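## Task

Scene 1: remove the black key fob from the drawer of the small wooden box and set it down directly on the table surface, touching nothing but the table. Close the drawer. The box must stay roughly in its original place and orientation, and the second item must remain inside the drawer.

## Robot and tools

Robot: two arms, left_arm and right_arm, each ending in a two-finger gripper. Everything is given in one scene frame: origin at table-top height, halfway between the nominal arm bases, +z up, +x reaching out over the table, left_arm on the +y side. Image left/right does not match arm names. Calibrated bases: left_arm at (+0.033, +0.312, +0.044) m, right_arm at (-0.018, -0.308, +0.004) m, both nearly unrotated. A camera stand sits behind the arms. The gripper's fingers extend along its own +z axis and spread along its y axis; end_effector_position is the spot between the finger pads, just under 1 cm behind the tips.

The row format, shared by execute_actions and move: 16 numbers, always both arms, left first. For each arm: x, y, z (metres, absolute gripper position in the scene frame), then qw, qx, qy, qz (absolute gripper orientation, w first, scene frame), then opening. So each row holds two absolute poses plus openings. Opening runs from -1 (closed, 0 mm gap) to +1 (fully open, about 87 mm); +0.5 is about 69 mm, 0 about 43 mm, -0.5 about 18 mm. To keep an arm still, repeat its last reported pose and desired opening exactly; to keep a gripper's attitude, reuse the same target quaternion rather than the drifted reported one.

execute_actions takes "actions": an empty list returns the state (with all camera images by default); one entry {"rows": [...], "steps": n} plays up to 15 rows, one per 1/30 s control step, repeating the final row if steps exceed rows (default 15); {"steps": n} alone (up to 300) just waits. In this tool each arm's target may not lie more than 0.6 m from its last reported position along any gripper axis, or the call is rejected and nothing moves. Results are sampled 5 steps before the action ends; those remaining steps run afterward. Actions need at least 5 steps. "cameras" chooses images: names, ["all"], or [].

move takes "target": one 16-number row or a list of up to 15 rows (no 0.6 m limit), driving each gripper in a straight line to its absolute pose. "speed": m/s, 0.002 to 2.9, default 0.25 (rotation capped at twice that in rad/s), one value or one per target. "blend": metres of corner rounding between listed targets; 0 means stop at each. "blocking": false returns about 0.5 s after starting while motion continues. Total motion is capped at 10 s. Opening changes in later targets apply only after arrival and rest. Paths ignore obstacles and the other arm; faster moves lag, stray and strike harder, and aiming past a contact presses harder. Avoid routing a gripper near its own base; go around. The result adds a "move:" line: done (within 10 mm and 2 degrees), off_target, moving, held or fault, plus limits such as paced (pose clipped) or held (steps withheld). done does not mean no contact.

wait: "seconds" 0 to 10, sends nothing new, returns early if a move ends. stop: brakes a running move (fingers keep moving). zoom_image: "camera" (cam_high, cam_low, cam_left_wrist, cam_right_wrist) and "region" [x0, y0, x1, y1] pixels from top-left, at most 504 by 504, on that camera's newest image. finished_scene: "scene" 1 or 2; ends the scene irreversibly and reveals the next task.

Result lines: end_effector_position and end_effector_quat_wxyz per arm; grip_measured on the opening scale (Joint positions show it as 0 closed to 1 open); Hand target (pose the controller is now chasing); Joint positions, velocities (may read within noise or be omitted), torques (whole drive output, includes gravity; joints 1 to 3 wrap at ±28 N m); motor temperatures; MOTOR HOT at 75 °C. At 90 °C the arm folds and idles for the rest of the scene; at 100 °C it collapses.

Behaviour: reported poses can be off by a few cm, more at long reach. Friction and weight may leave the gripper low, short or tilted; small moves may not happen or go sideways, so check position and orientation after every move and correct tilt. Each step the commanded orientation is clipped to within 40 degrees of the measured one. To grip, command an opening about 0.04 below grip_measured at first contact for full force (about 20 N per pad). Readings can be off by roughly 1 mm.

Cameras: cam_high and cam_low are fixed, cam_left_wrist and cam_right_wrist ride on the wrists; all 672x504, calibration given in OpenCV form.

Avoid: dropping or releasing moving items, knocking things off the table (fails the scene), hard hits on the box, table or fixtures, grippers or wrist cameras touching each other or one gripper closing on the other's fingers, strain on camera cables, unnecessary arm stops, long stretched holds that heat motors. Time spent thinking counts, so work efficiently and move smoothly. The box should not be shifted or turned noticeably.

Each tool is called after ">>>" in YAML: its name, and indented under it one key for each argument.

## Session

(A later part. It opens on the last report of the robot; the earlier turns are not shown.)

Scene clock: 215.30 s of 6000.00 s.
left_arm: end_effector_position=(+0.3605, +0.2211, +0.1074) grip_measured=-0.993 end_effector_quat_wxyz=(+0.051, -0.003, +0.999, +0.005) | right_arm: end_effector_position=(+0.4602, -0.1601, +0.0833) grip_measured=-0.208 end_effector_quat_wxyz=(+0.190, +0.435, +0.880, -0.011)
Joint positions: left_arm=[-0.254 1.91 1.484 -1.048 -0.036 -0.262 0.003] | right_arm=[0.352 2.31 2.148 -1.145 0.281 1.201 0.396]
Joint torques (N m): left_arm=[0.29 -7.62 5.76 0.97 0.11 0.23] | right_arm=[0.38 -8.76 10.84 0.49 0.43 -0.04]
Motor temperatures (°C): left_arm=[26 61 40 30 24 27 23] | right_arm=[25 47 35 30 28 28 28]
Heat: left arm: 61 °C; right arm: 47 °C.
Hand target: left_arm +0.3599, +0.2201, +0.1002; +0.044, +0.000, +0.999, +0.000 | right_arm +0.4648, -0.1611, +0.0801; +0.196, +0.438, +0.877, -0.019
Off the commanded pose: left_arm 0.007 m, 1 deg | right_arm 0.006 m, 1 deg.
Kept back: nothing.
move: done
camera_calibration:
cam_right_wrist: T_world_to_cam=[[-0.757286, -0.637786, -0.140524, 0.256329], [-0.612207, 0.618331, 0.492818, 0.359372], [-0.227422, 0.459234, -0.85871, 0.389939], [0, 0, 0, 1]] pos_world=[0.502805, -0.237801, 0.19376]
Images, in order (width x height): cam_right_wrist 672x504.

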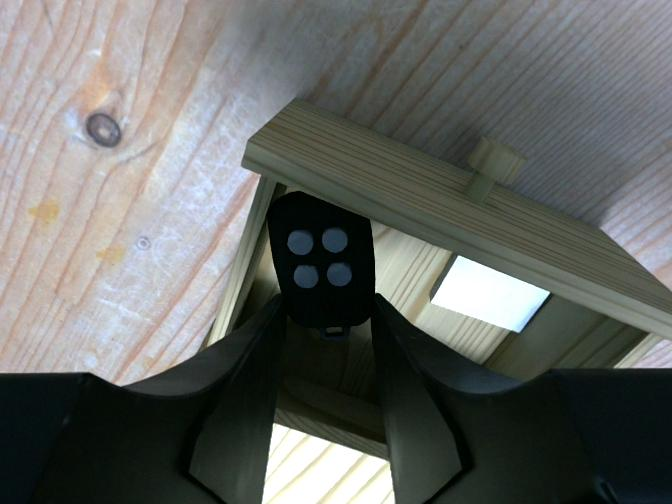

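>>> move:
  target:
    - [0.36,0.22,0.1,0.044,0.0,0.999,0,-1,0.462,-0.163,0.15,0.195,0.4385,0.8775,-0.02,-0.4]
    - [0.36,0.22,0.1,0.044,0.0,0.999,0,-1,0.43,-0.28,0.14,0.195,0.4385,0.8775,-0.02,-0.4]
    - [0.36,0.22,0.1,0.044,0.0,0.999,0,-1,0.43,-0.28,0.06,0.195,0.4385,0.8775,-0.02,-0.4]
  speed: [0.1,0.15,0.08]
  blend: [0.02,0.02,0]
  cameras: ["cam_high","cam_low","cam_right_wrist"]

Scene clock: 218.80 s of 6000.00 s.
left_arm: end_effector_position=(+0.3605, +0.2211, +0.1074) grip_measured=-0.993 end_effector_quat_wxyz=(+0.051, -0.003, +0.999, +0.005) | right_arm: end_effector_position=(+0.4234, -0.2798, +0.0420) grip_measured=-0.209 end_effector_quat_wxyz=(+0.171, +0.440, +0.881, -0.036)
Joint positions: left_arm=[-0.254 1.91 1.484 -1.048 -0.036 -0.262 0.003] | right_arm=[0.11 2.1 1.65 -0.859 0.237 0.974 0.396]
Joint torques (N m): left_arm=[0.32 -7.62 5.76 0.96 0.1 0.22] | right_arm=[-0.2 -12.74 7.09 0.79 0.16 -0.25]
Motor temperatures (°C): left_arm=[26 60 40 30 24 27 23] | right_arm=[25 48 35 30 28 28 28]
Heat: left arm: 60 °C; right arm: 48 °C.
Hand target: left_arm +0.3599, +0.2201, +0.1002; +0.044, +0.000, +0.999, +0.000 | right_arm +0.4297, -0.2800, +0.0599; +0.195, +0.438, +0.877, -0.020
Off the commanded pose: left_arm 0.007 m, 1 deg | right_arm 0.019 m, 3 deg.
Kept back: nothing.
move: off_target (right_arm)
camera_calibration:
cam_right_wrist: T_world_to_cam=[[-0.774922, -0.626848, -0.0809779, 0.154336], [-0.572652, 0.642078, 0.509711, 0.420418], [-0.267517, 0.441358, -0.856527, 0.41295], [0, 0, 0, 1]] pos_world=[0.470823, -0.355455, 0.151909]
Images, in order (width x height): cam_high 672x504, cam_low 672x504, cam_right_wrist 672x504.

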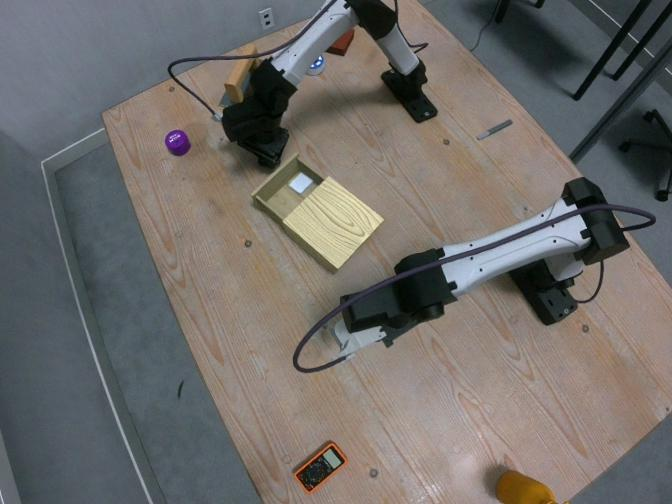

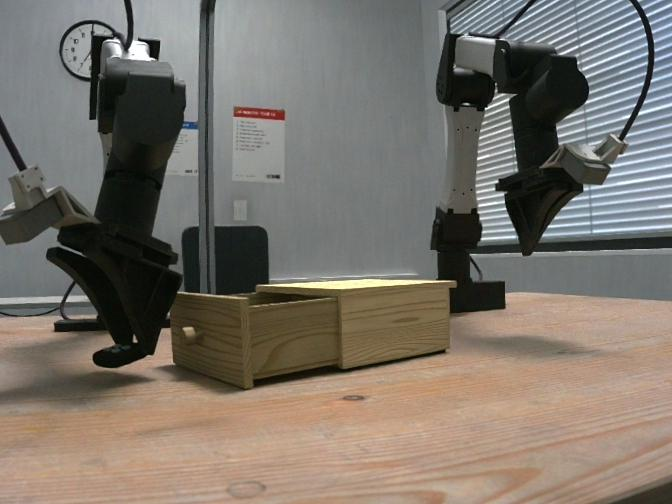

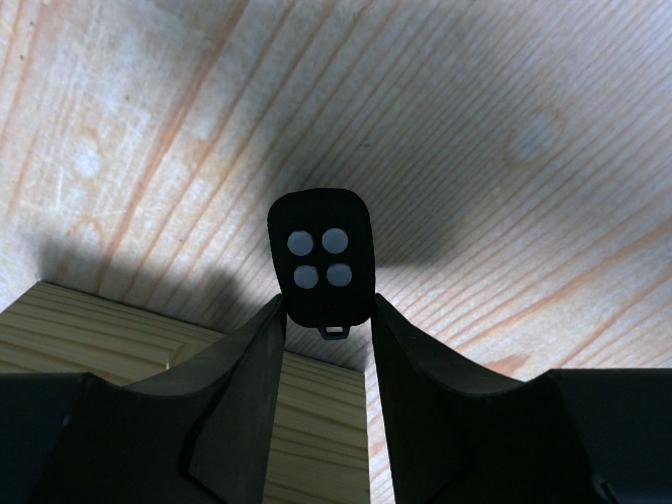

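>>> move:
  target:
    - [0.36,0.22,0.1,0.044,0.0,0.999,0,-1,0.43,-0.305,0.055,0.195,0.4385,0.8775,-0.02,-0.4]
    - [0.36,0.22,0.1,0.044,0.0,0.999,0,-1,0.432,-0.305,0.025,0.195,0.4385,0.8775,-0.02,-0.4]
  speed: [0.1,0.03]
  cameras: ["cam_low"]

Scene clock: 221.03 s of 6000.00 s.
left_arm: end_effector_position=(+0.3605, +0.2211, +0.1074) grip_measured=-0.993 end_effector_quat_wxyz=(+0.051, -0.003, +0.999, +0.005) | right_arm: end_effector_position=(+0.4236, -0.3043, +0.0232) grip_measured=-0.209 end_effector_quat_wxyz=(+0.175, +0.439, +0.881, -0.031)
Joint positions: left_arm=[-0.254 1.91 1.484 -1.048 -0.036 -0.262 0.003] | right_arm=[0.05 2.1 1.569 -0.752 0.216 0.913 0.396]
Joint torques (N m): left_arm=[0.32 -7.64 5.72 0.97 0.09 0.23] | right_arm=[-0.21 -10.18 5.68 1.19 0.12 -0.21]
Motor temperatures (°C): left_arm=[26 60 40 30 24 27 23] | right_arm=[25 48 35 30 28 28 28]
Heat: left arm: 60 °C; right arm: 48 °C.
Hand target: left_arm +0.3599, +0.2201, +0.1002; +0.044, +0.000, +0.999, +0.000 | right_arm +0.4319, -0.3050, +0.0253; +0.194, +0.438, +0.877, -0.020
Off the commanded pose: left_arm 0.007 m, 1 deg | right_arm 0.009 m, 3 deg.
Kept back: nothing.
move: off_target (right_arm)
Images, in order (width x height): cam_low 672x504.

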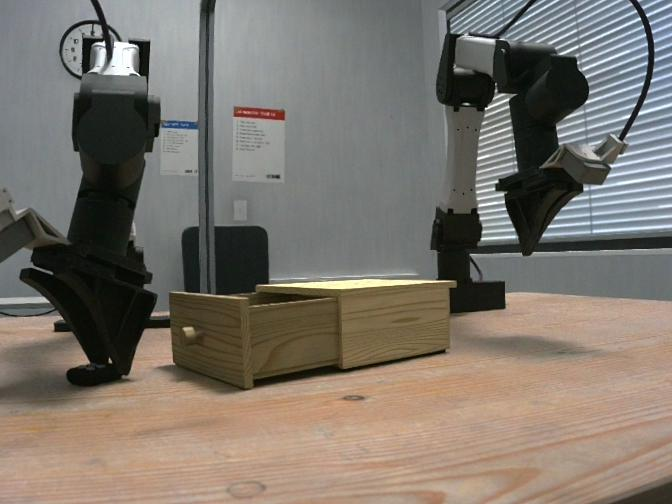

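Close to the table; a bit lower, then release.

>>> move:
  target:
    - [0.36,0.22,0.1,0.044,0.0,0.999,0,-1,0.432,-0.305,0.011,0.195,0.4385,0.8775,-0.02,-0.4]
    - [0.36,0.22,0.1,0.044,0.0,0.999,0,-1,0.432,-0.305,0.016,0.195,0.4385,0.8775,-0.02,0]
  speed: 0.03
  cameras: ["cam_low","cam_right_wrist"]

Scene clock: 222.83 s of 6000.00 s.
left_arm: end_effector_position=(+0.3605, +0.2211, +0.1074) grip_measured=-0.993 end_effector_quat_wxyz=(+0.051, -0.003, +0.999, +0.005) | right_arm: end_effector_position=(+0.4274, -0.3038, +0.0226) grip_measured=+0.000 end_effector_quat_wxyz=(+0.187, +0.437, +0.879, -0.024)
Joint positions: left_arm=[-0.254 1.91 1.484 -1.048 -0.036 -0.262 0.003] | right_arm=[0.05 2.091 1.547 -0.711 0.213 0.908 0.5]
Joint torques (N m): left_arm=[0.32 -7.61 5.78 0.97 0.09 0.23] | right_arm=[-0.21 -8.59 5.74 1.15 0.15 -0.17]
Motor temperatures (°C): left_arm=[26 60 40 30 24 27 23] | right_arm=[25 48 35 30 28 28 28]
Heat: left arm: 60 °C; right arm: 48 °C.
Hand target: left_arm +0.3599, +0.2201, +0.1002; +0.044, +0.000, +0.999, +0.000 | right_arm +0.4318, -0.3050, +0.0162; +0.195, +0.438, +0.877, -0.020
Off the commanded pose: left_arm 0.007 m, 1 deg | right_arm 0.008 m, 1 deg.
Kept back: nothing.
move: done
camera_calibration:
cam_right_wrist: T_world_to_cam=[[-0.766055, -0.632419, -0.114916, 0.136105], [-0.597338, 0.634412, 0.49062, 0.456677], [-0.237373, 0.444486, -0.863763, 0.396188], [0, 0, 0, 1]] pos_world=[0.471099, -0.379746, 0.133798]
Images, in order (width x height): cam_low 672x504, cam_right_wrist 672x504.

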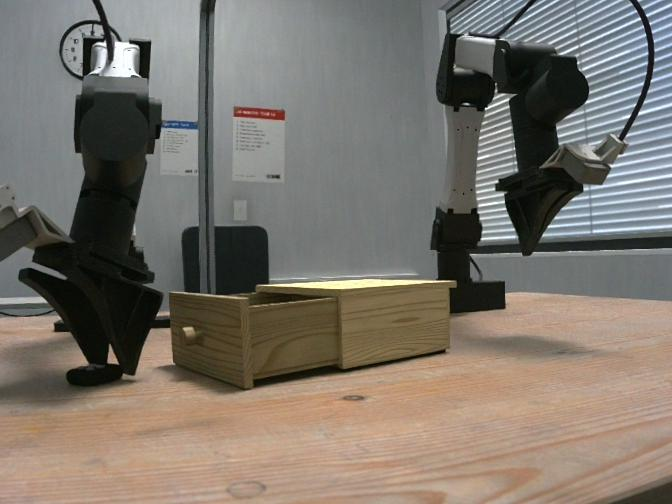

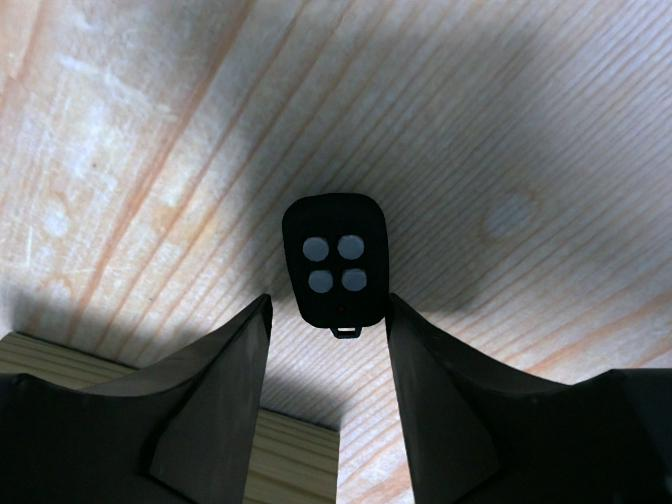

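>>> move:
  target:
    - [0.36,0.22,0.1,0.044,0.0,0.999,0,-1,0.426,-0.29,0.1,0.195,0.4385,0.8775,-0.02,0]
    - [0.24,0.06,0.13,0.044,0.0,0.999,0,-1,0.36,-0.33,0.14,0.03,0,0.999,0.03,-1]
    - [0.242,-0.035,0.1,0.044,0.0,0.999,0,-1,0.33,-0.34,0.14,0.03,0,0.999,0.03,-1]
    - [0.242,-0.035,0.035,0.044,0.0,0.999,0,-1,0.33,-0.34,0.14,0.03,0,0.999,0.03,-1]
  speed: [0.08,0.25,0.2,0.12]
  blend: [0.01,0.02,0.02,0]
  cameras: ["all"]

Scene clock: 229.63 s of 6000.00 s.
left_arm: end_effector_position=(+0.2394, -0.0359, +0.0413) grip_measured=-0.993 end_effector_quat_wxyz=(+0.036, +0.003, +0.999, -0.007) | right_arm: end_effector_position=(+0.3284, -0.3390, +0.1284) grip_measured=-0.973 end_effector_quat_wxyz=(+0.004, +0.002, +1.000, +0.027)
Joint positions: left_arm=[-0.97 2.196 1.641 -0.963 -0.053 -0.967 0.003] | right_arm=[-0.076 2.035 1.893 -1.427 -0.055 -0.102 0.013]
Joint torques (N m): left_arm=[-0.1 -9.96 5.89 0.81 -0.27 0.08] | right_arm=[-0.54 -12.1 6.43 0.36 -0.15 -0.25]
Motor temperatures (°C): left_arm=[26 60 41 30 24 27 23] | right_arm=[25 48 35 30 28 28 28]
Heat: left arm: 60 °C; right arm: 48 °C.
Hand target: left_arm +0.2420, -0.0350, +0.0351; +0.044, +0.000, +0.999, +0.000 | right_arm +0.3299, -0.3400, +0.1399; +0.030, +0.000, +0.999, +0.030
Off the commanded pose: left_arm 0.007 m, 1 deg | right_arm 0.012 m, 3 deg.
Kept back: nothing.
move: off_target (right_arm); blend cut to 0 m at target 2
camera_calibration:
cam_left_wrist: T_world_to_cam=[[-0.00857401, -0.999963, 0.000284892, -0.0357352], [-0.713474, 0.00631718, 0.700653, 0.166802], [-0.700629, 0.00580414, -0.713502, 0.34197], [0, 0, 0, 1]] pos_world=[0.358296, -0.0387724, 0.127136]
cam_right_wrist: T_world_to_cam=[[0.0169163, -0.998293, -0.0559095, -0.338562], [-0.643826, -0.0536578, 0.763288, 0.114983], [-0.764985, 0.0230841, -0.643635, 0.48187], [0, 0, 0, 1]] pos_world=[0.44838, -0.342938, 0.203454]

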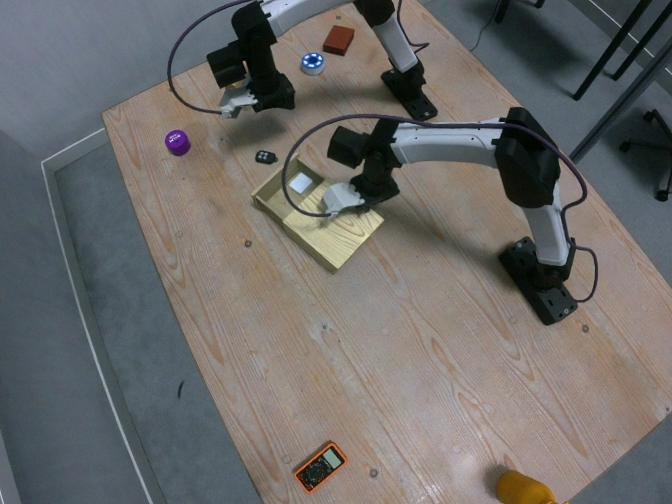

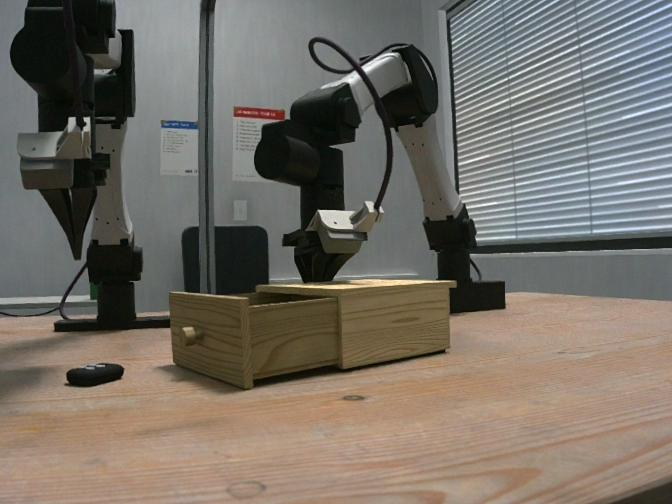

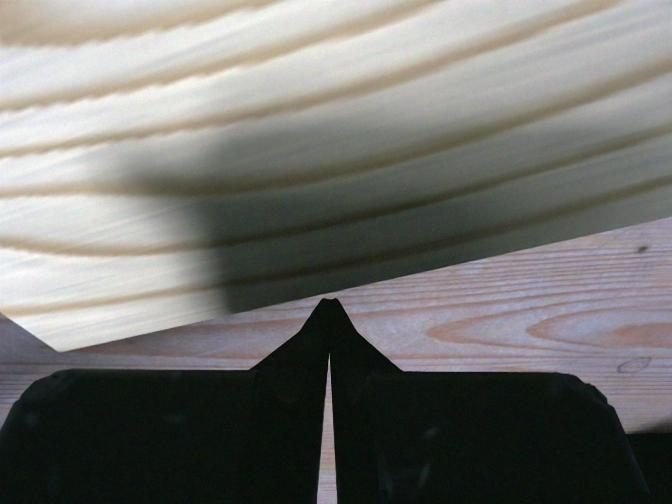

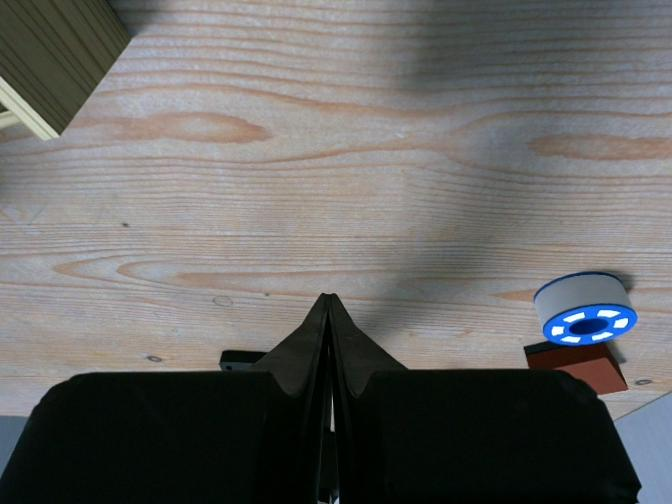

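>>> move:
  target:
    - [0.242,-0.015,0.035,0.044,0.0,0.999,0,-1,0.33,-0.34,0.14,0.03,0,0.999,0.03,-1]
    - [0.305,0.0,0.035,0.044,0.0,0.999,0,-1,0.33,-0.34,0.14,0.03,0,0.999,0.03,-1]
  speed: [0.1,0.06]
  cameras: ["cam_high","cam_left_wrist"]

Scene clock: 232.03 s of 6000.00 s.
left_arm: end_effector_position=(+0.2754, -0.0016, +0.0465) grip_measured=-0.993 end_effector_quat_wxyz=(+0.005, +0.006, +1.000, -0.006) | right_arm: end_effector_position=(+0.3284, -0.3390, +0.1284) grip_measured=-0.973 end_effector_quat_wxyz=(+0.004, +0.002, +1.000, +0.027)
Joint positions: left_arm=[-0.832 2.213 1.681 -1.024 0 -0.824 0.003] | right_arm=[-0.076 2.035 1.893 -1.427 -0.055 -0.102 0.013]
Joint torques (N m): left_arm=[2.59 -8.32 8.18 1.24 -0.63 0.32] | right_arm=[-0.5 -11.96 6.3 0.38 -0.18 -0.25]
Motor temperatures (°C): left_arm=[26 60 41 30 24 27 23] | right_arm=[25 48 35 29 28 28 28]
Heat: left arm: 60 °C; right arm: 48 °C.
Hand target: left_arm +0.3037, +0.0011, +0.0364; +0.043, -0.001, +0.999, +0.001 | right_arm +0.3299, -0.3400, +0.1399; +0.030, +0.000, +0.999, +0.030
Off the commanded pose: left_arm 0.032 m, 5 deg | right_arm 0.012 m, 3 deg.
Kept back: nothing.
move: off_target (left_arm, right_arm)
camera_calibration:
cam_left_wrist: T_world_to_cam=[[-0.0149616, -0.999888, -0.000956869, 0.000615973], [-0.668185, 0.00928634, 0.743937, 0.174119], [-0.743844, 0.0117699, -0.668249, 0.380551], [0, 0, 0, 1]] pos_world=[0.399424, -0.00548006, 0.12477]
Images, in order (width x height): cam_high 672x504, cam_left_wrist 672x504.

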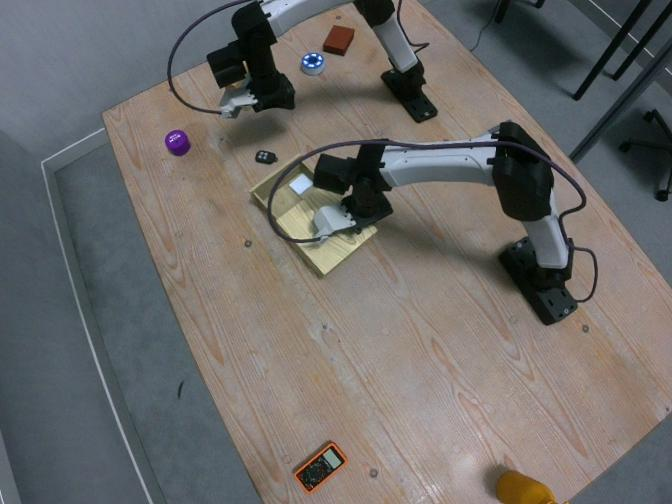

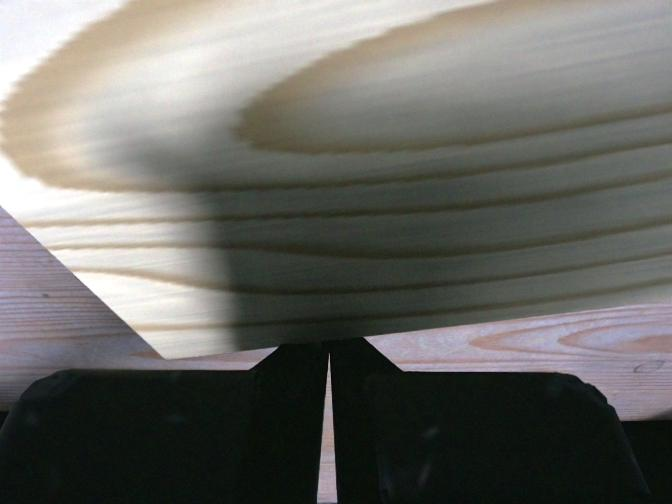

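>>> move:
  target:
    - [0.335,0.012,0.035,0.044,0.0,0.999,0,-1,0.33,-0.34,0.14,0.03,0,0.999,0.03,-1]
  speed: 0.06
  cameras: ["cam_high","cam_left_wrist"]

Scene clock: 243.20 s of 6000.00 s.
left_arm: end_effector_position=(+0.3026, +0.0113, +0.0481) grip_measured=-0.993 end_effector_quat_wxyz=(-0.001, +0.006, +1.000, -0.004) | right_arm: end_effector_position=(+0.3284, -0.3390, +0.1284) grip_measured=-0.973 end_effector_quat_wxyz=(+0.004, +0.002, +1.000, +0.027)
Joint positions: left_arm=[-0.763 2.261 1.765 -1.071 0.006 -0.756 0.003] | right_arm=[-0.076 2.035 1.893 -1.427 -0.055 -0.102 0.013]
Joint torques (N m): left_arm=[2.48 -8.62 8.36 1.38 -0.64 0.27] | right_arm=[-0.54 -12 6.35 0.35 -0.15 -0.28]
Motor temperatures (°C): left_arm=[26 60 44 30 25 27 23] | right_arm=[25 48 34 29 28 28 28]
Heat: left arm: 60 °C; right arm: 48 °C.
Hand target: left_arm +0.3335, +0.0133, +0.0370; +0.043, -0.001, +0.999, +0.001 | right_arm +0.3299, -0.3400, +0.1399; +0.030, +0.000, +0.999, +0.030
Off the commanded pose: left_arm 0.035 m, 5 deg | right_arm 0.012 m, 3 deg.
Kept back: nothing.
move: off_target (left_arm, right_arm)
camera_calibration:
cam_left_wrist: T_world_to_cam=[[-0.0138099, -0.999892, -0.00506152, 0.0137546], [-0.659815, 0.00530928, 0.751409, 0.188164], [-0.751301, 0.0137166, -0.659817, 0.403551], [0, 0, 0, 1]] pos_world=[0.427532, 0.00721876, 0.124951]
Images, in order (width x height): cam_high 672x504, cam_left_wrist 672x504.

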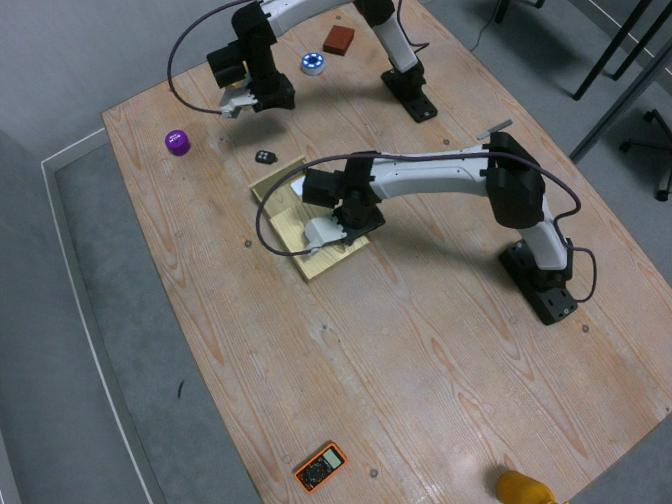

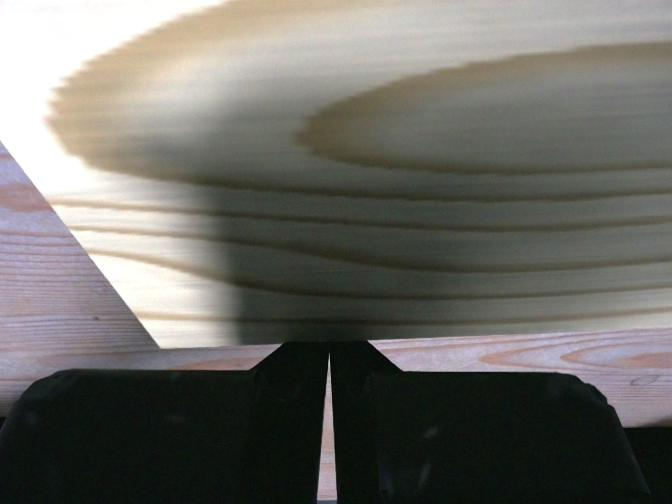

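>>> move:
  target:
    - [0.29,0.012,0.045,0.044,0.0,0.999,0,-1,0.33,-0.34,0.14,0.03,0,0.999,0.03,-1]
    - [0.29,0.02,0.14,0.044,0.0,0.999,0,-1,0.36,-0.29,0.14,0.03,0.3,0.95,0,0.2]
    - [0.4,0.14,0.13,0.044,0.0,0.999,0,-1,0.39,-0.245,0.13,0.031,0.706,0.706,-0.031,0.2]
    - [0.4,0.106,0.035,0.044,0.0,0.999,0,-1,0.39,-0.243,0.08,0.031,0.706,0.706,-0.031,0.2]
  speed: [0.08,0.2,0.2,0.1]
  cameras: ["all"]

Scene clock: 251.90 s of 6000.00 s.
left_arm: end_effector_position=(+0.4010, +0.1085, +0.0425) grip_measured=-0.993 end_effector_quat_wxyz=(+0.047, +0.002, +0.999, +0.000) | right_arm: end_effector_position=(+0.3883, -0.2438, +0.0855) grip_measured=+0.200 end_effector_quat_wxyz=(+0.025, +0.706, +0.708, -0.026)
Joint positions: left_arm=[-0.475 2.28 1.788 -0.995 -0.044 -0.474 0.003] | right_arm=[0.116 2.116 1.854 -1.317 0.072 1.654 0.6]
Joint torques (N m): left_arm=[-0.34 -10.48 5.91 0.95 -0.02 0.04] | right_arm=[0.94 -8.43 6.46 0.24 0.26 -0.03]
Motor temperatures (°C): left_arm=[26 62 44 30 24 27 23] | right_arm=[25 48 34 29 28 28 28]
Heat: left arm: 62 °C; right arm: 48 °C.
Hand target: left_arm +0.3999, +0.1062, +0.0351; +0.044, +0.000, +0.999, +0.000 | right_arm +0.3899, -0.2431, +0.0801; +0.031, +0.706, +0.706, -0.031
Off the commanded pose: left_arm 0.008 m, 0 deg | right_arm 0.006 m, 1 deg.
Kept back: nothing.
move: done
camera_calibration:
cam_left_wrist: T_world_to_cam=[[-0.00463376, -0.999897, -0.0135482, 0.108986], [-0.728824, -0.00589956, 0.684676, 0.288493], [-0.684686, 0.0130469, -0.728722, 0.448707], [0, 0, 0, 1]] pos_world=[0.517989, 0.104823, 0.130935]
cam_right_wrist: T_world_to_cam=[[-0.999728, -0.023299, 0.000966709, 0.38063], [-0.0154333, 0.69216, 0.721579, 0.132758], [-0.0174812, 0.721368, -0.692332, 0.381994], [0, 0, 0, 1]] pos_world=[0.389253, -0.35858, 0.168304]

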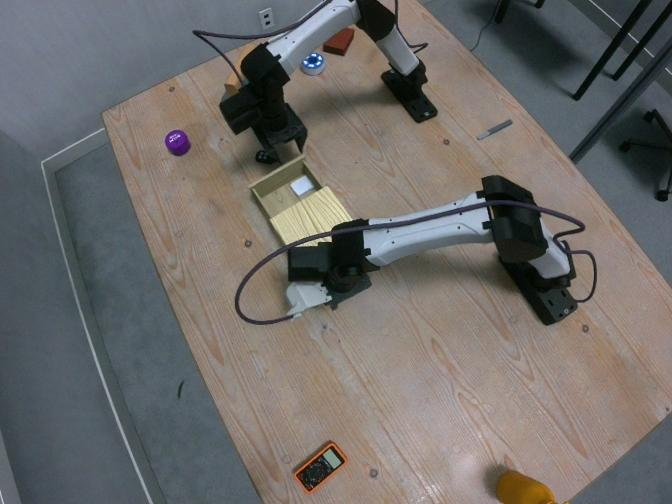

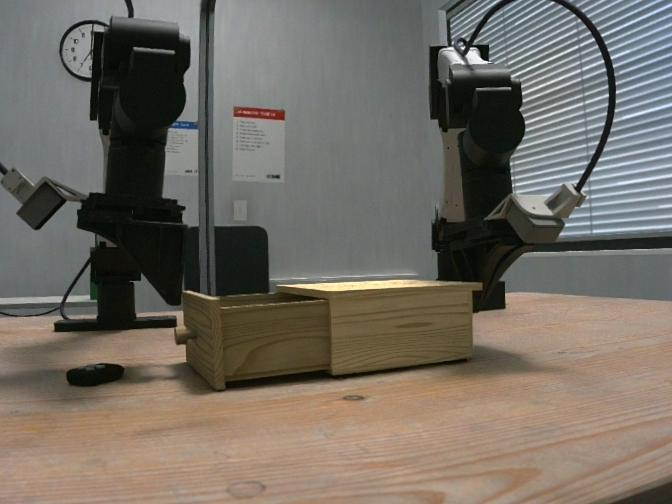

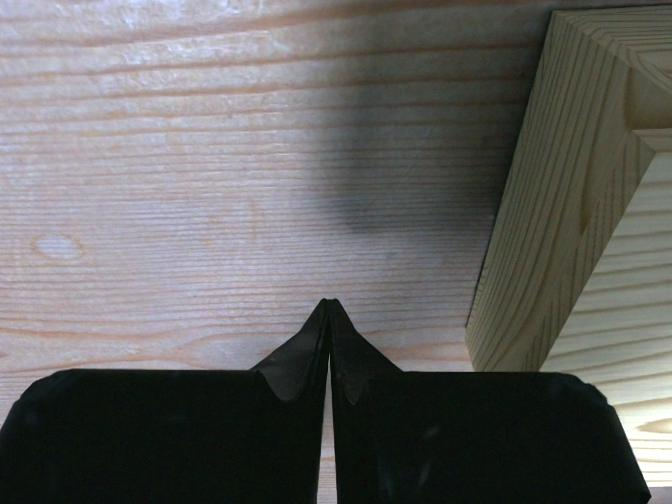

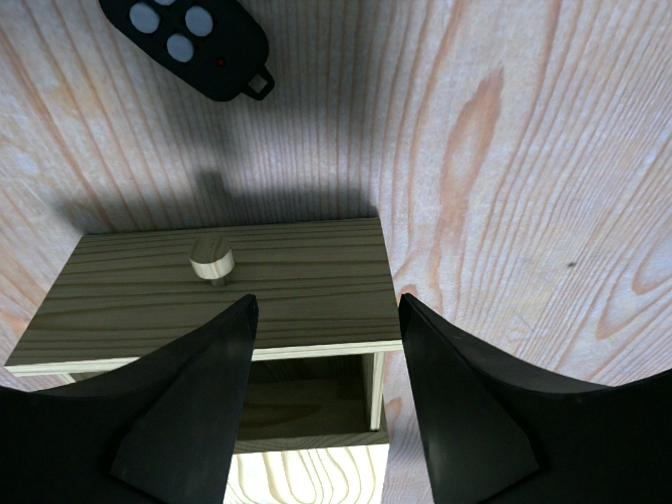

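>>> move:
  target:
    - [0.432,0.108,0.035,0.044,0.0,0.999,0,-1,0.449,-0.232,0.095,0.031,0.706,0.706,-0.031,0.2]
    - [0.432,0.108,0.035,0.044,0.0,0.999,0,-1,0.449,-0.232,0.052,0.031,0.706,0.706,-0.031,0.2]
  speed: [0.15,0.06]
  cameras: ["cam_low","cam_right_wrist"]

Scene clock: 254.83 s of 6000.00 s.
left_arm: end_effector_position=(+0.4302, +0.1088, +0.0385) grip_measured=-0.993 end_effector_quat_wxyz=(+0.049, -0.003, +0.999, +0.001) | right_arm: end_effector_position=(+0.4445, -0.2366, +0.0529) grip_measured=+0.200 end_effector_quat_wxyz=(+0.026, +0.705, +0.708, -0.041)
Joint positions: left_arm=[-0.446 2.393 1.968 -1.058 -0.044 -0.454 0.003] | right_arm=[0.128 2.427 2.247 -1.42 0.092 1.666 0.6]
Joint torques (N m): left_arm=[0.24 -10.73 8.58 0.68 0 0.24] | right_arm=[0.76 -11.12 6.34 0.29 0.04 -0.01]
Motor temperatures (°C): left_arm=[26 63 44 30 24 27 23] | right_arm=[25 47 34 29 28 28 28]
Heat: left arm: 63 °C; right arm: 47 °C.
Hand target: left_arm +0.4319, +0.1080, +0.0350; +0.044, +0.000, +0.999, +0.000 | right_arm +0.4490, -0.2319, +0.0522; +0.031, +0.706, +0.706, -0.031
Off the commanded pose: left_arm 0.004 m, 1 deg | right_arm 0.006 m, 1 deg.
Kept back: nothing.
move: done
camera_calibration:
cam_right_wrist: T_world_to_cam=[[-0.999493, -0.0241689, 0.020712, 0.435676], [-0.00247771, 0.707819, 0.70639, 0.150889], [-0.031733, 0.705981, -0.70752, 0.358716], [0, 0, 0, 1]] pos_world=[0.447212, -0.349519, 0.138188]
Images, in order (width x height): cam_low 672x504, cam_right_wrist 672x504.

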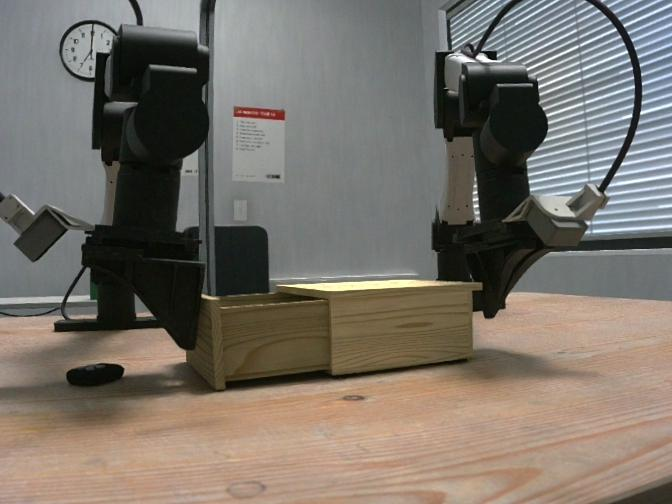

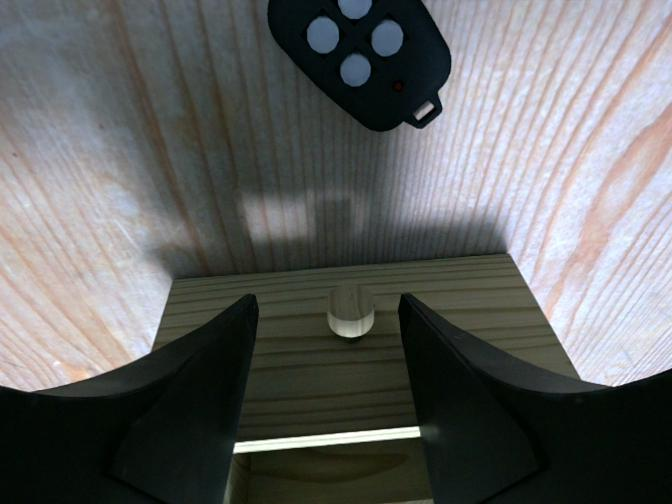

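>>> move:
  target:
    - [0.432,0.108,0.035,0.044,0.0,0.999,0,-1,0.444,-0.215,0.05,0.031,0.706,0.706,-0.031,0.2]
    - [0.432,0.108,0.035,0.044,0.0,0.999,0,-1,0.444,-0.13,0.05,0.031,0.706,0.706,-0.031,0.2]
  speed: [0.06,0.06]
  blend: [0.005,0]
  cameras: ["cam_high","cam_low","cam_right_wrist"]

Scene clock: 257.10 s of 6000.00 s.
left_arm: end_effector_position=(+0.4299, +0.1090, +0.0385) grip_measured=-0.993 end_effector_quat_wxyz=(+0.048, -0.002, +0.999, +0.001) | right_arm: end_effector_position=(+0.4412, -0.1526, +0.0523) grip_measured=+0.200 end_effector_quat_wxyz=(+0.048, +0.703, +0.708, -0.050)
Joint positions: left_arm=[-0.446 2.393 1.968 -1.06 -0.044 -0.452 0.003] | right_arm=[0.321 2.512 2.404 -1.504 0.132 1.858 0.6]
Joint velocities: left_arm=[within noise] | right_arm=[0.022 0.027 0.051 -0.037 0.051 -0.022 -0.006]
Joint torques (N m): left_arm=[0.21 -10.66 8.54 0.68 0 0.21] | right_arm=[2.58 -9.25 10.28 0.13 -0.33 0.17]
Motor temperatures (°C): left_arm=[26 64 45 30 24 27 23] | right_arm=[25 47 34 29 28 28 28]
Heat: left arm: 64 °C; right arm: 47 °C.
Hand target: left_arm +0.4319, +0.1080, +0.0350; +0.044, +0.000, +0.999, +0.000 | right_arm +0.4431, -0.1305, +0.0503; +0.032, +0.706, +0.707, -0.030
Off the commanded pose: left_arm 0.004 m, 1 deg | right_arm 0.023 m, 3 deg.
Kept back: nothing.
move: off_target (right_arm)
camera_calibration:
cam_right_wrist: T_world_to_cam=[[-0.999627, -0.0271119, 0.00326412, 0.435012], [-0.0178224, 0.738296, 0.674241, 0.104928], [-0.0206898, 0.673931, -0.738504, 0.290724], [0, 0, 0, 1]] pos_world=[0.442735, -0.261602, 0.142534]
Images, in order (width x height): cam_high 672x504, cam_low 672x504, cam_right_wrist 672x504.

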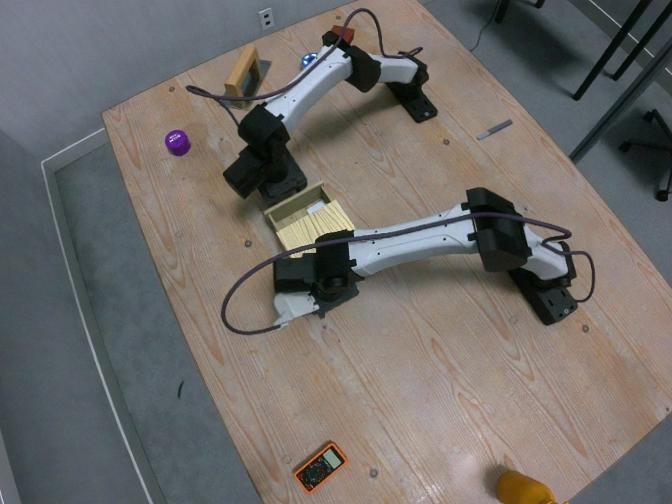

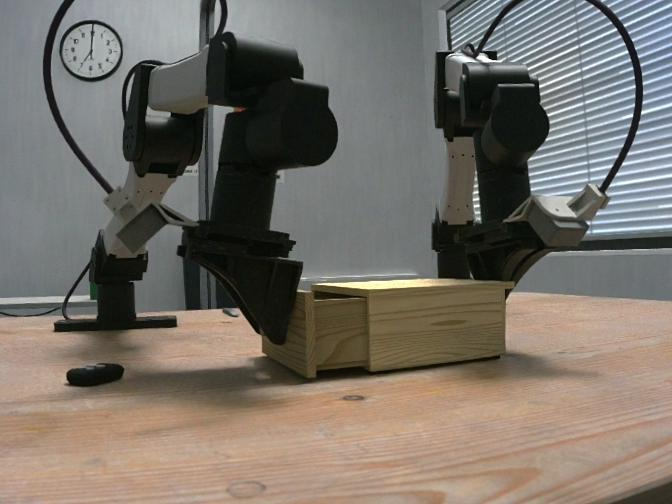

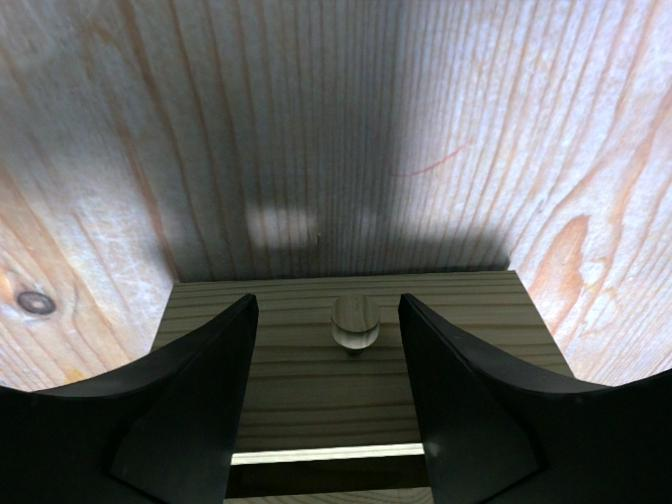

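>>> move:
  target:
    - [0.432,0.106,0.035,0.044,0.0,0.999,0,-1,0.444,-0.075,0.05,0.031,0.706,0.706,-0.031,0.2]
  speed: [0.05]
  cameras: ["cam_high","cam_low","cam_right_wrist"]

Scene clock: 258.73 s of 6000.00 s.
left_arm: end_effector_position=(+0.4292, +0.1096, +0.0393) grip_measured=-0.993 end_effector_quat_wxyz=(+0.046, -0.001, +0.999, +0.002) | right_arm: end_effector_position=(+0.4411, -0.1057, +0.0536) grip_measured=+0.200 end_effector_quat_wxyz=(+0.055, +0.703, +0.708, -0.042)
Joint positions: left_arm=[-0.446 2.396 1.976 -1.071 -0.044 -0.451 0.003] | right_arm=[0.414 2.629 2.631 -1.607 0.135 1.951 0.6]
Joint torques (N m): left_arm=[-0.18 -10.63 8.57 0.76 -0.01 0.16] | right_arm=[3.52 -9.39 10.28 0.31 -0.41 0.33]
Motor temperatures (°C): left_arm=[26 65 45 30 24 27 23] | right_arm=[25 47 35 29 28 28 28]
Heat: left arm: 65 °C; right arm: 47 °C.
Hand target: left_arm +0.4319, +0.1061, +0.0351; +0.044, +0.000, +0.999, +0.000 | right_arm +0.4427, -0.0759, +0.0502; +0.038, +0.707, +0.706, -0.014
Off the commanded pose: left_arm 0.006 m, 0 deg | right_arm 0.031 m, 3 deg.
joint read past its limit (right arm) — joint 4 (wrist pitch), lower limit.
joint sent to its limit (right arm) — joint 4 (wrist pitch), lower limit.
Kept back: nothing.
move: off_target (right_arm)
camera_calibration:
cam_right_wrist: T_world_to_cam=[[-0.999445, -0.0287892, -0.0167774, 0.43695], [-0.0325686, 0.737598, 0.674454, 0.0759072], [-0.00704198, 0.674626, -0.738126, 0.254198], [0, 0, 0, 1]] pos_world=[0.44097, -0.214898, 0.143765]
Images, in order (width x height): cam_high 672x504, cam_low 672x504, cam_right_wrist 672x504.

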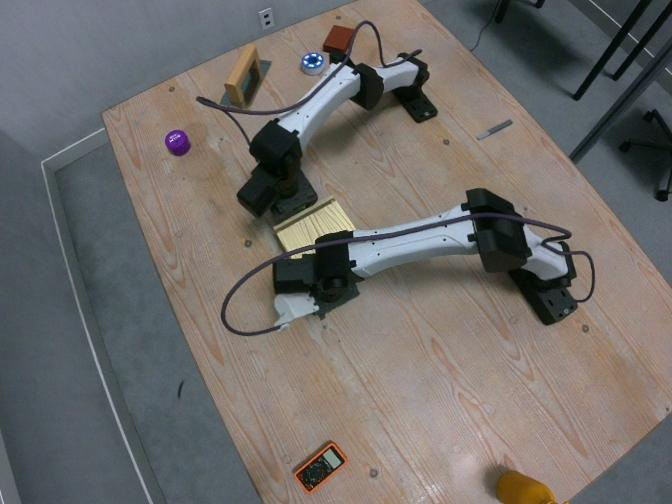

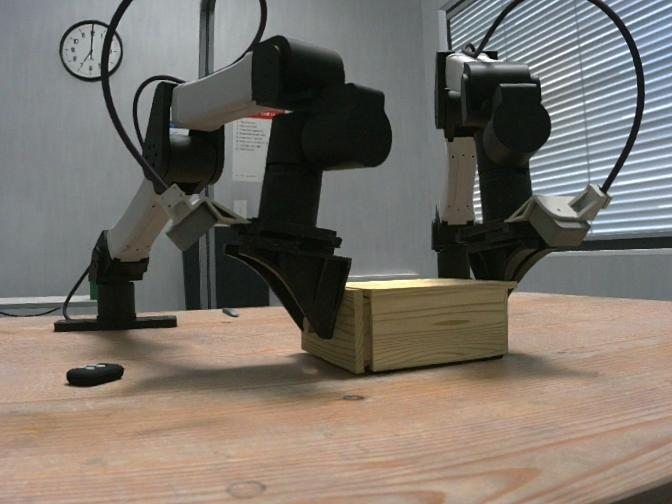

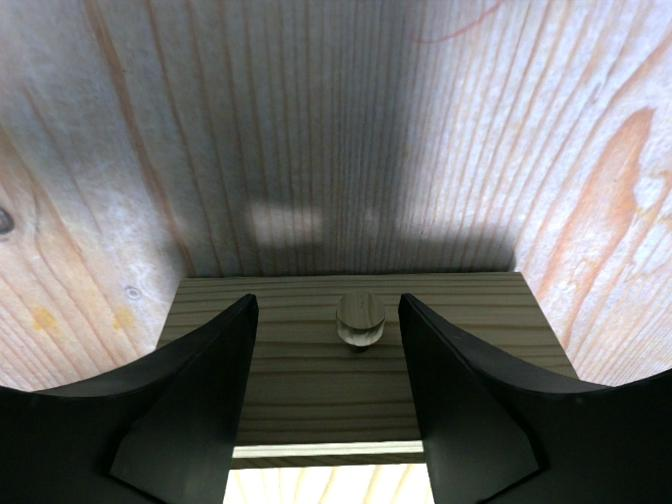

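>>> move:
  target:
    - [0.432,0.102,0.035,0.044,0.0,0.999,0,-1,0.446,-0.055,0.055,0.031,0.706,0.706,-0.031,0.2]
  speed: [0.05]
  cameras: ["cam_low","cam_right_wrist"]

Scene clock: 259.80 s of 6000.00 s.
left_arm: end_effector_position=(+0.4295, +0.1127, +0.0402) grip_measured=-0.993 end_effector_quat_wxyz=(+0.045, -0.001, +0.999, +0.012) | right_arm: end_effector_position=(+0.4468, -0.0927, +0.0583) grip_measured=+0.200 end_effector_quat_wxyz=(+0.074, +0.704, +0.705, -0.028)
Joint positions: left_arm=[-0.446 2.401 1.989 -1.088 -0.061 -0.449 0.003] | right_arm=[0.443 2.648 2.687 -1.607 0.158 1.982 0.6]
Joint torques (N m): left_arm=[-0.84 -10.5 8.58 0.86 0.13 0.05] | right_arm=[4.1 -9.66 10.32 0.39 -0.64 0.32]
Motor temperatures (°C): left_arm=[26 64 45 30 24 27 23] | right_arm=[25 47 35 29 28 28 28]
Heat: left arm: 64 °C; right arm: 47 °C.
Hand target: left_arm +0.4317, +0.1022, +0.0352; +0.044, +0.000, +0.999, +0.000 | right_arm +0.4443, -0.0565, +0.0556; +0.045, +0.707, +0.706, +0.005
Off the commanded pose: left_arm 0.012 m, 1 deg | right_arm 0.038 m, 5 deg.
joint read past its limit (right arm) — joint 4 (wrist pitch), lower limit.
joint sent to its limit (right arm) — joint 4 (wrist pitch), lower limit.
Kept back: nothing.
move: off_target (left_arm, right_arm)
camera_calibration:
cam_right_wrist: T_world_to_cam=[[-0.997565, -0.0271227, -0.0642479, 0.44521], [-0.0631672, 0.741816, 0.667622, 0.0777867], [0.0295524, 0.670055, -0.741723, 0.232346], [0, 0, 0, 1]] pos_world=[0.442173, -0.201313, 0.149008]
Images, in order (width x height): cam_low 672x504, cam_right_wrist 672x504.

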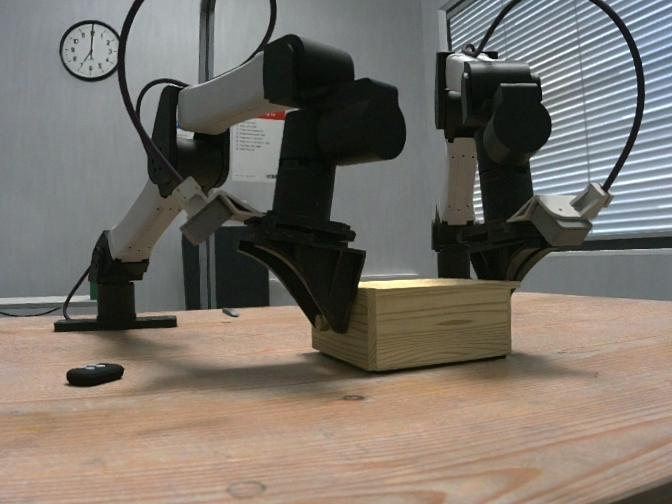

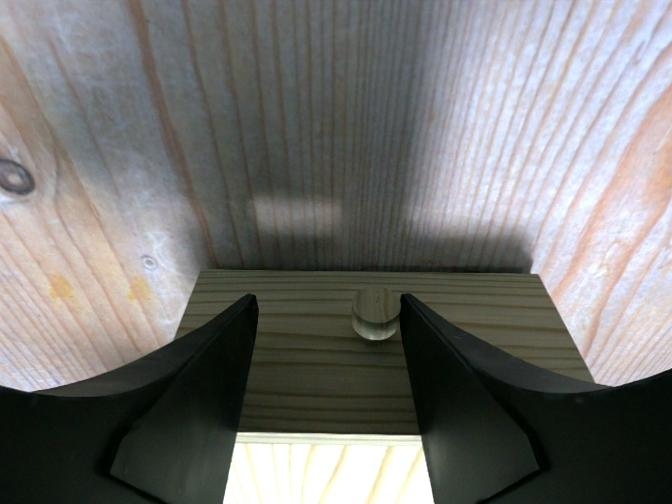

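>>> move:
  target:
    - [0.432,0.125,0.04,0.044,0.0,0.999,0,-1,0.443,-0.14,0.07,0.031,0.706,0.706,-0.031,0.2]
    - [0.47,0.15,0.14,0.044,0.0,0.999,0,-1,0.42,-0.2,0.14,0.031,0.706,0.706,-0.031,-1]
    - [0.54,0.11,0.14,0.044,0.0,0.999,0,-1,0.3,-0.32,0.14,0.03,0.3,0.95,0,-1]
  speed: [0.08,0.2,0.25]
  blend: [0.01,0.02,0]
  cameras: ["cam_high","cam_low","cam_left_wrist"]

Scene clock: 265.40 s of 6000.00 s.
left_arm: end_effector_position=(+0.5356, +0.1172, +0.1445) grip_measured=-0.993 end_effector_quat_wxyz=(+0.188, -0.006, +0.981, -0.048) | right_arm: end_effector_position=(+0.2983, -0.3191, +0.1291) grip_measured=-0.973 end_effector_quat_wxyz=(+0.005, +0.303, +0.953, -0.010)
Joint positions: left_arm=[-0.353 2.645 2.845 -1.382 -0.043 -0.36 0.003] | right_arm=[-0.06 1.875 1.676 -1.366 0.022 0.526 0.013]
Joint torques (N m): left_arm=[-0.44 -11.73 8.25 1.51 0.06 0.08] | right_arm=[-0.53 -10.96 6.52 0.36 -0.05 -0.21]
Motor temperatures (°C): left_arm=[26 65 45 30 24 27 23] | right_arm=[25 49 35 29 28 28 28]
Heat: left arm: 65 °C; right arm: 49 °C.
Hand target: left_arm +0.5390, +0.1103, +0.1396; +0.190, -0.005, +0.980, -0.056 | right_arm +0.2999, -0.3201, +0.1399; +0.030, +0.301, +0.953, +0.000
Off the commanded pose: left_arm 0.010 m, 18 deg | right_arm 0.011 m, 3 deg.
elbow stopped short (left arm): the move would have taken joint 3 (elbow) straighter than the controller allows.
Kept back: nothing.
move: off_target (left_arm, right_arm); blend cut to 0 m at target 2; target 2's new opening was sent with right_arm's hand 0.018 m and 1 deg from that target
camera_calibration:
cam_left_wrist: T_world_to_cam=[[-0.00489936, -0.996499, 0.0834633, 0.105468], [-0.891182, 0.0422125, 0.451677, 0.431774], [-0.453619, -0.0721681, -0.888269, 0.524358], [0, 0, 0, 1]] pos_world=[0.623165, 0.124714, 0.261946]
Images, in order (width x height): cam_high 672x504, cam_low 672x504, cam_left_wrist 672x504.

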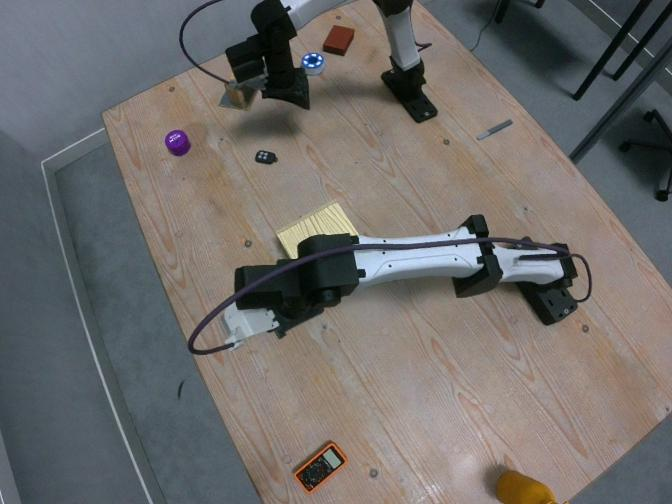

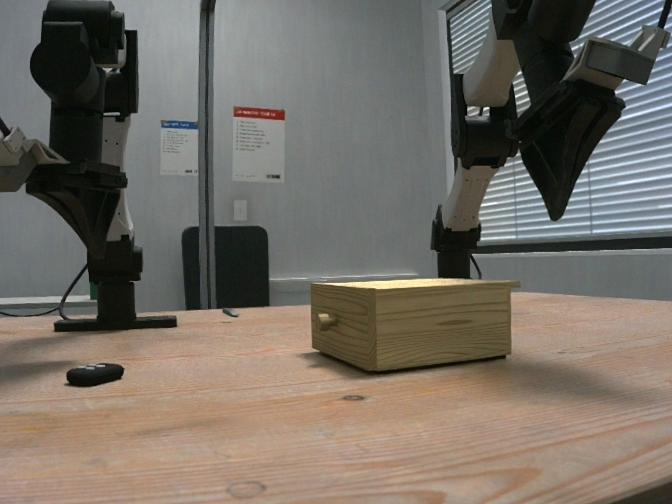

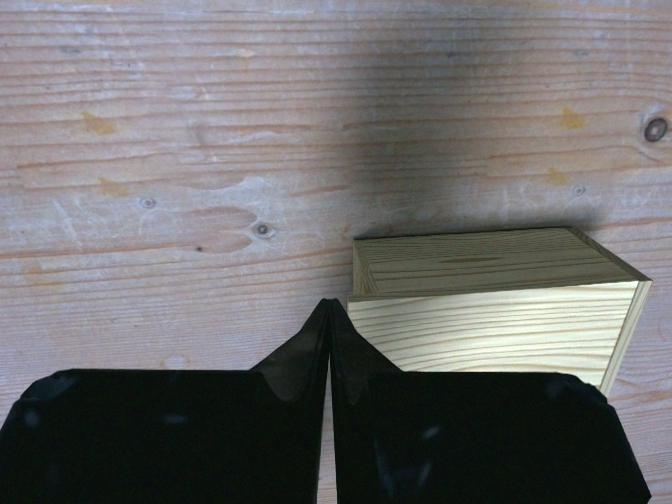

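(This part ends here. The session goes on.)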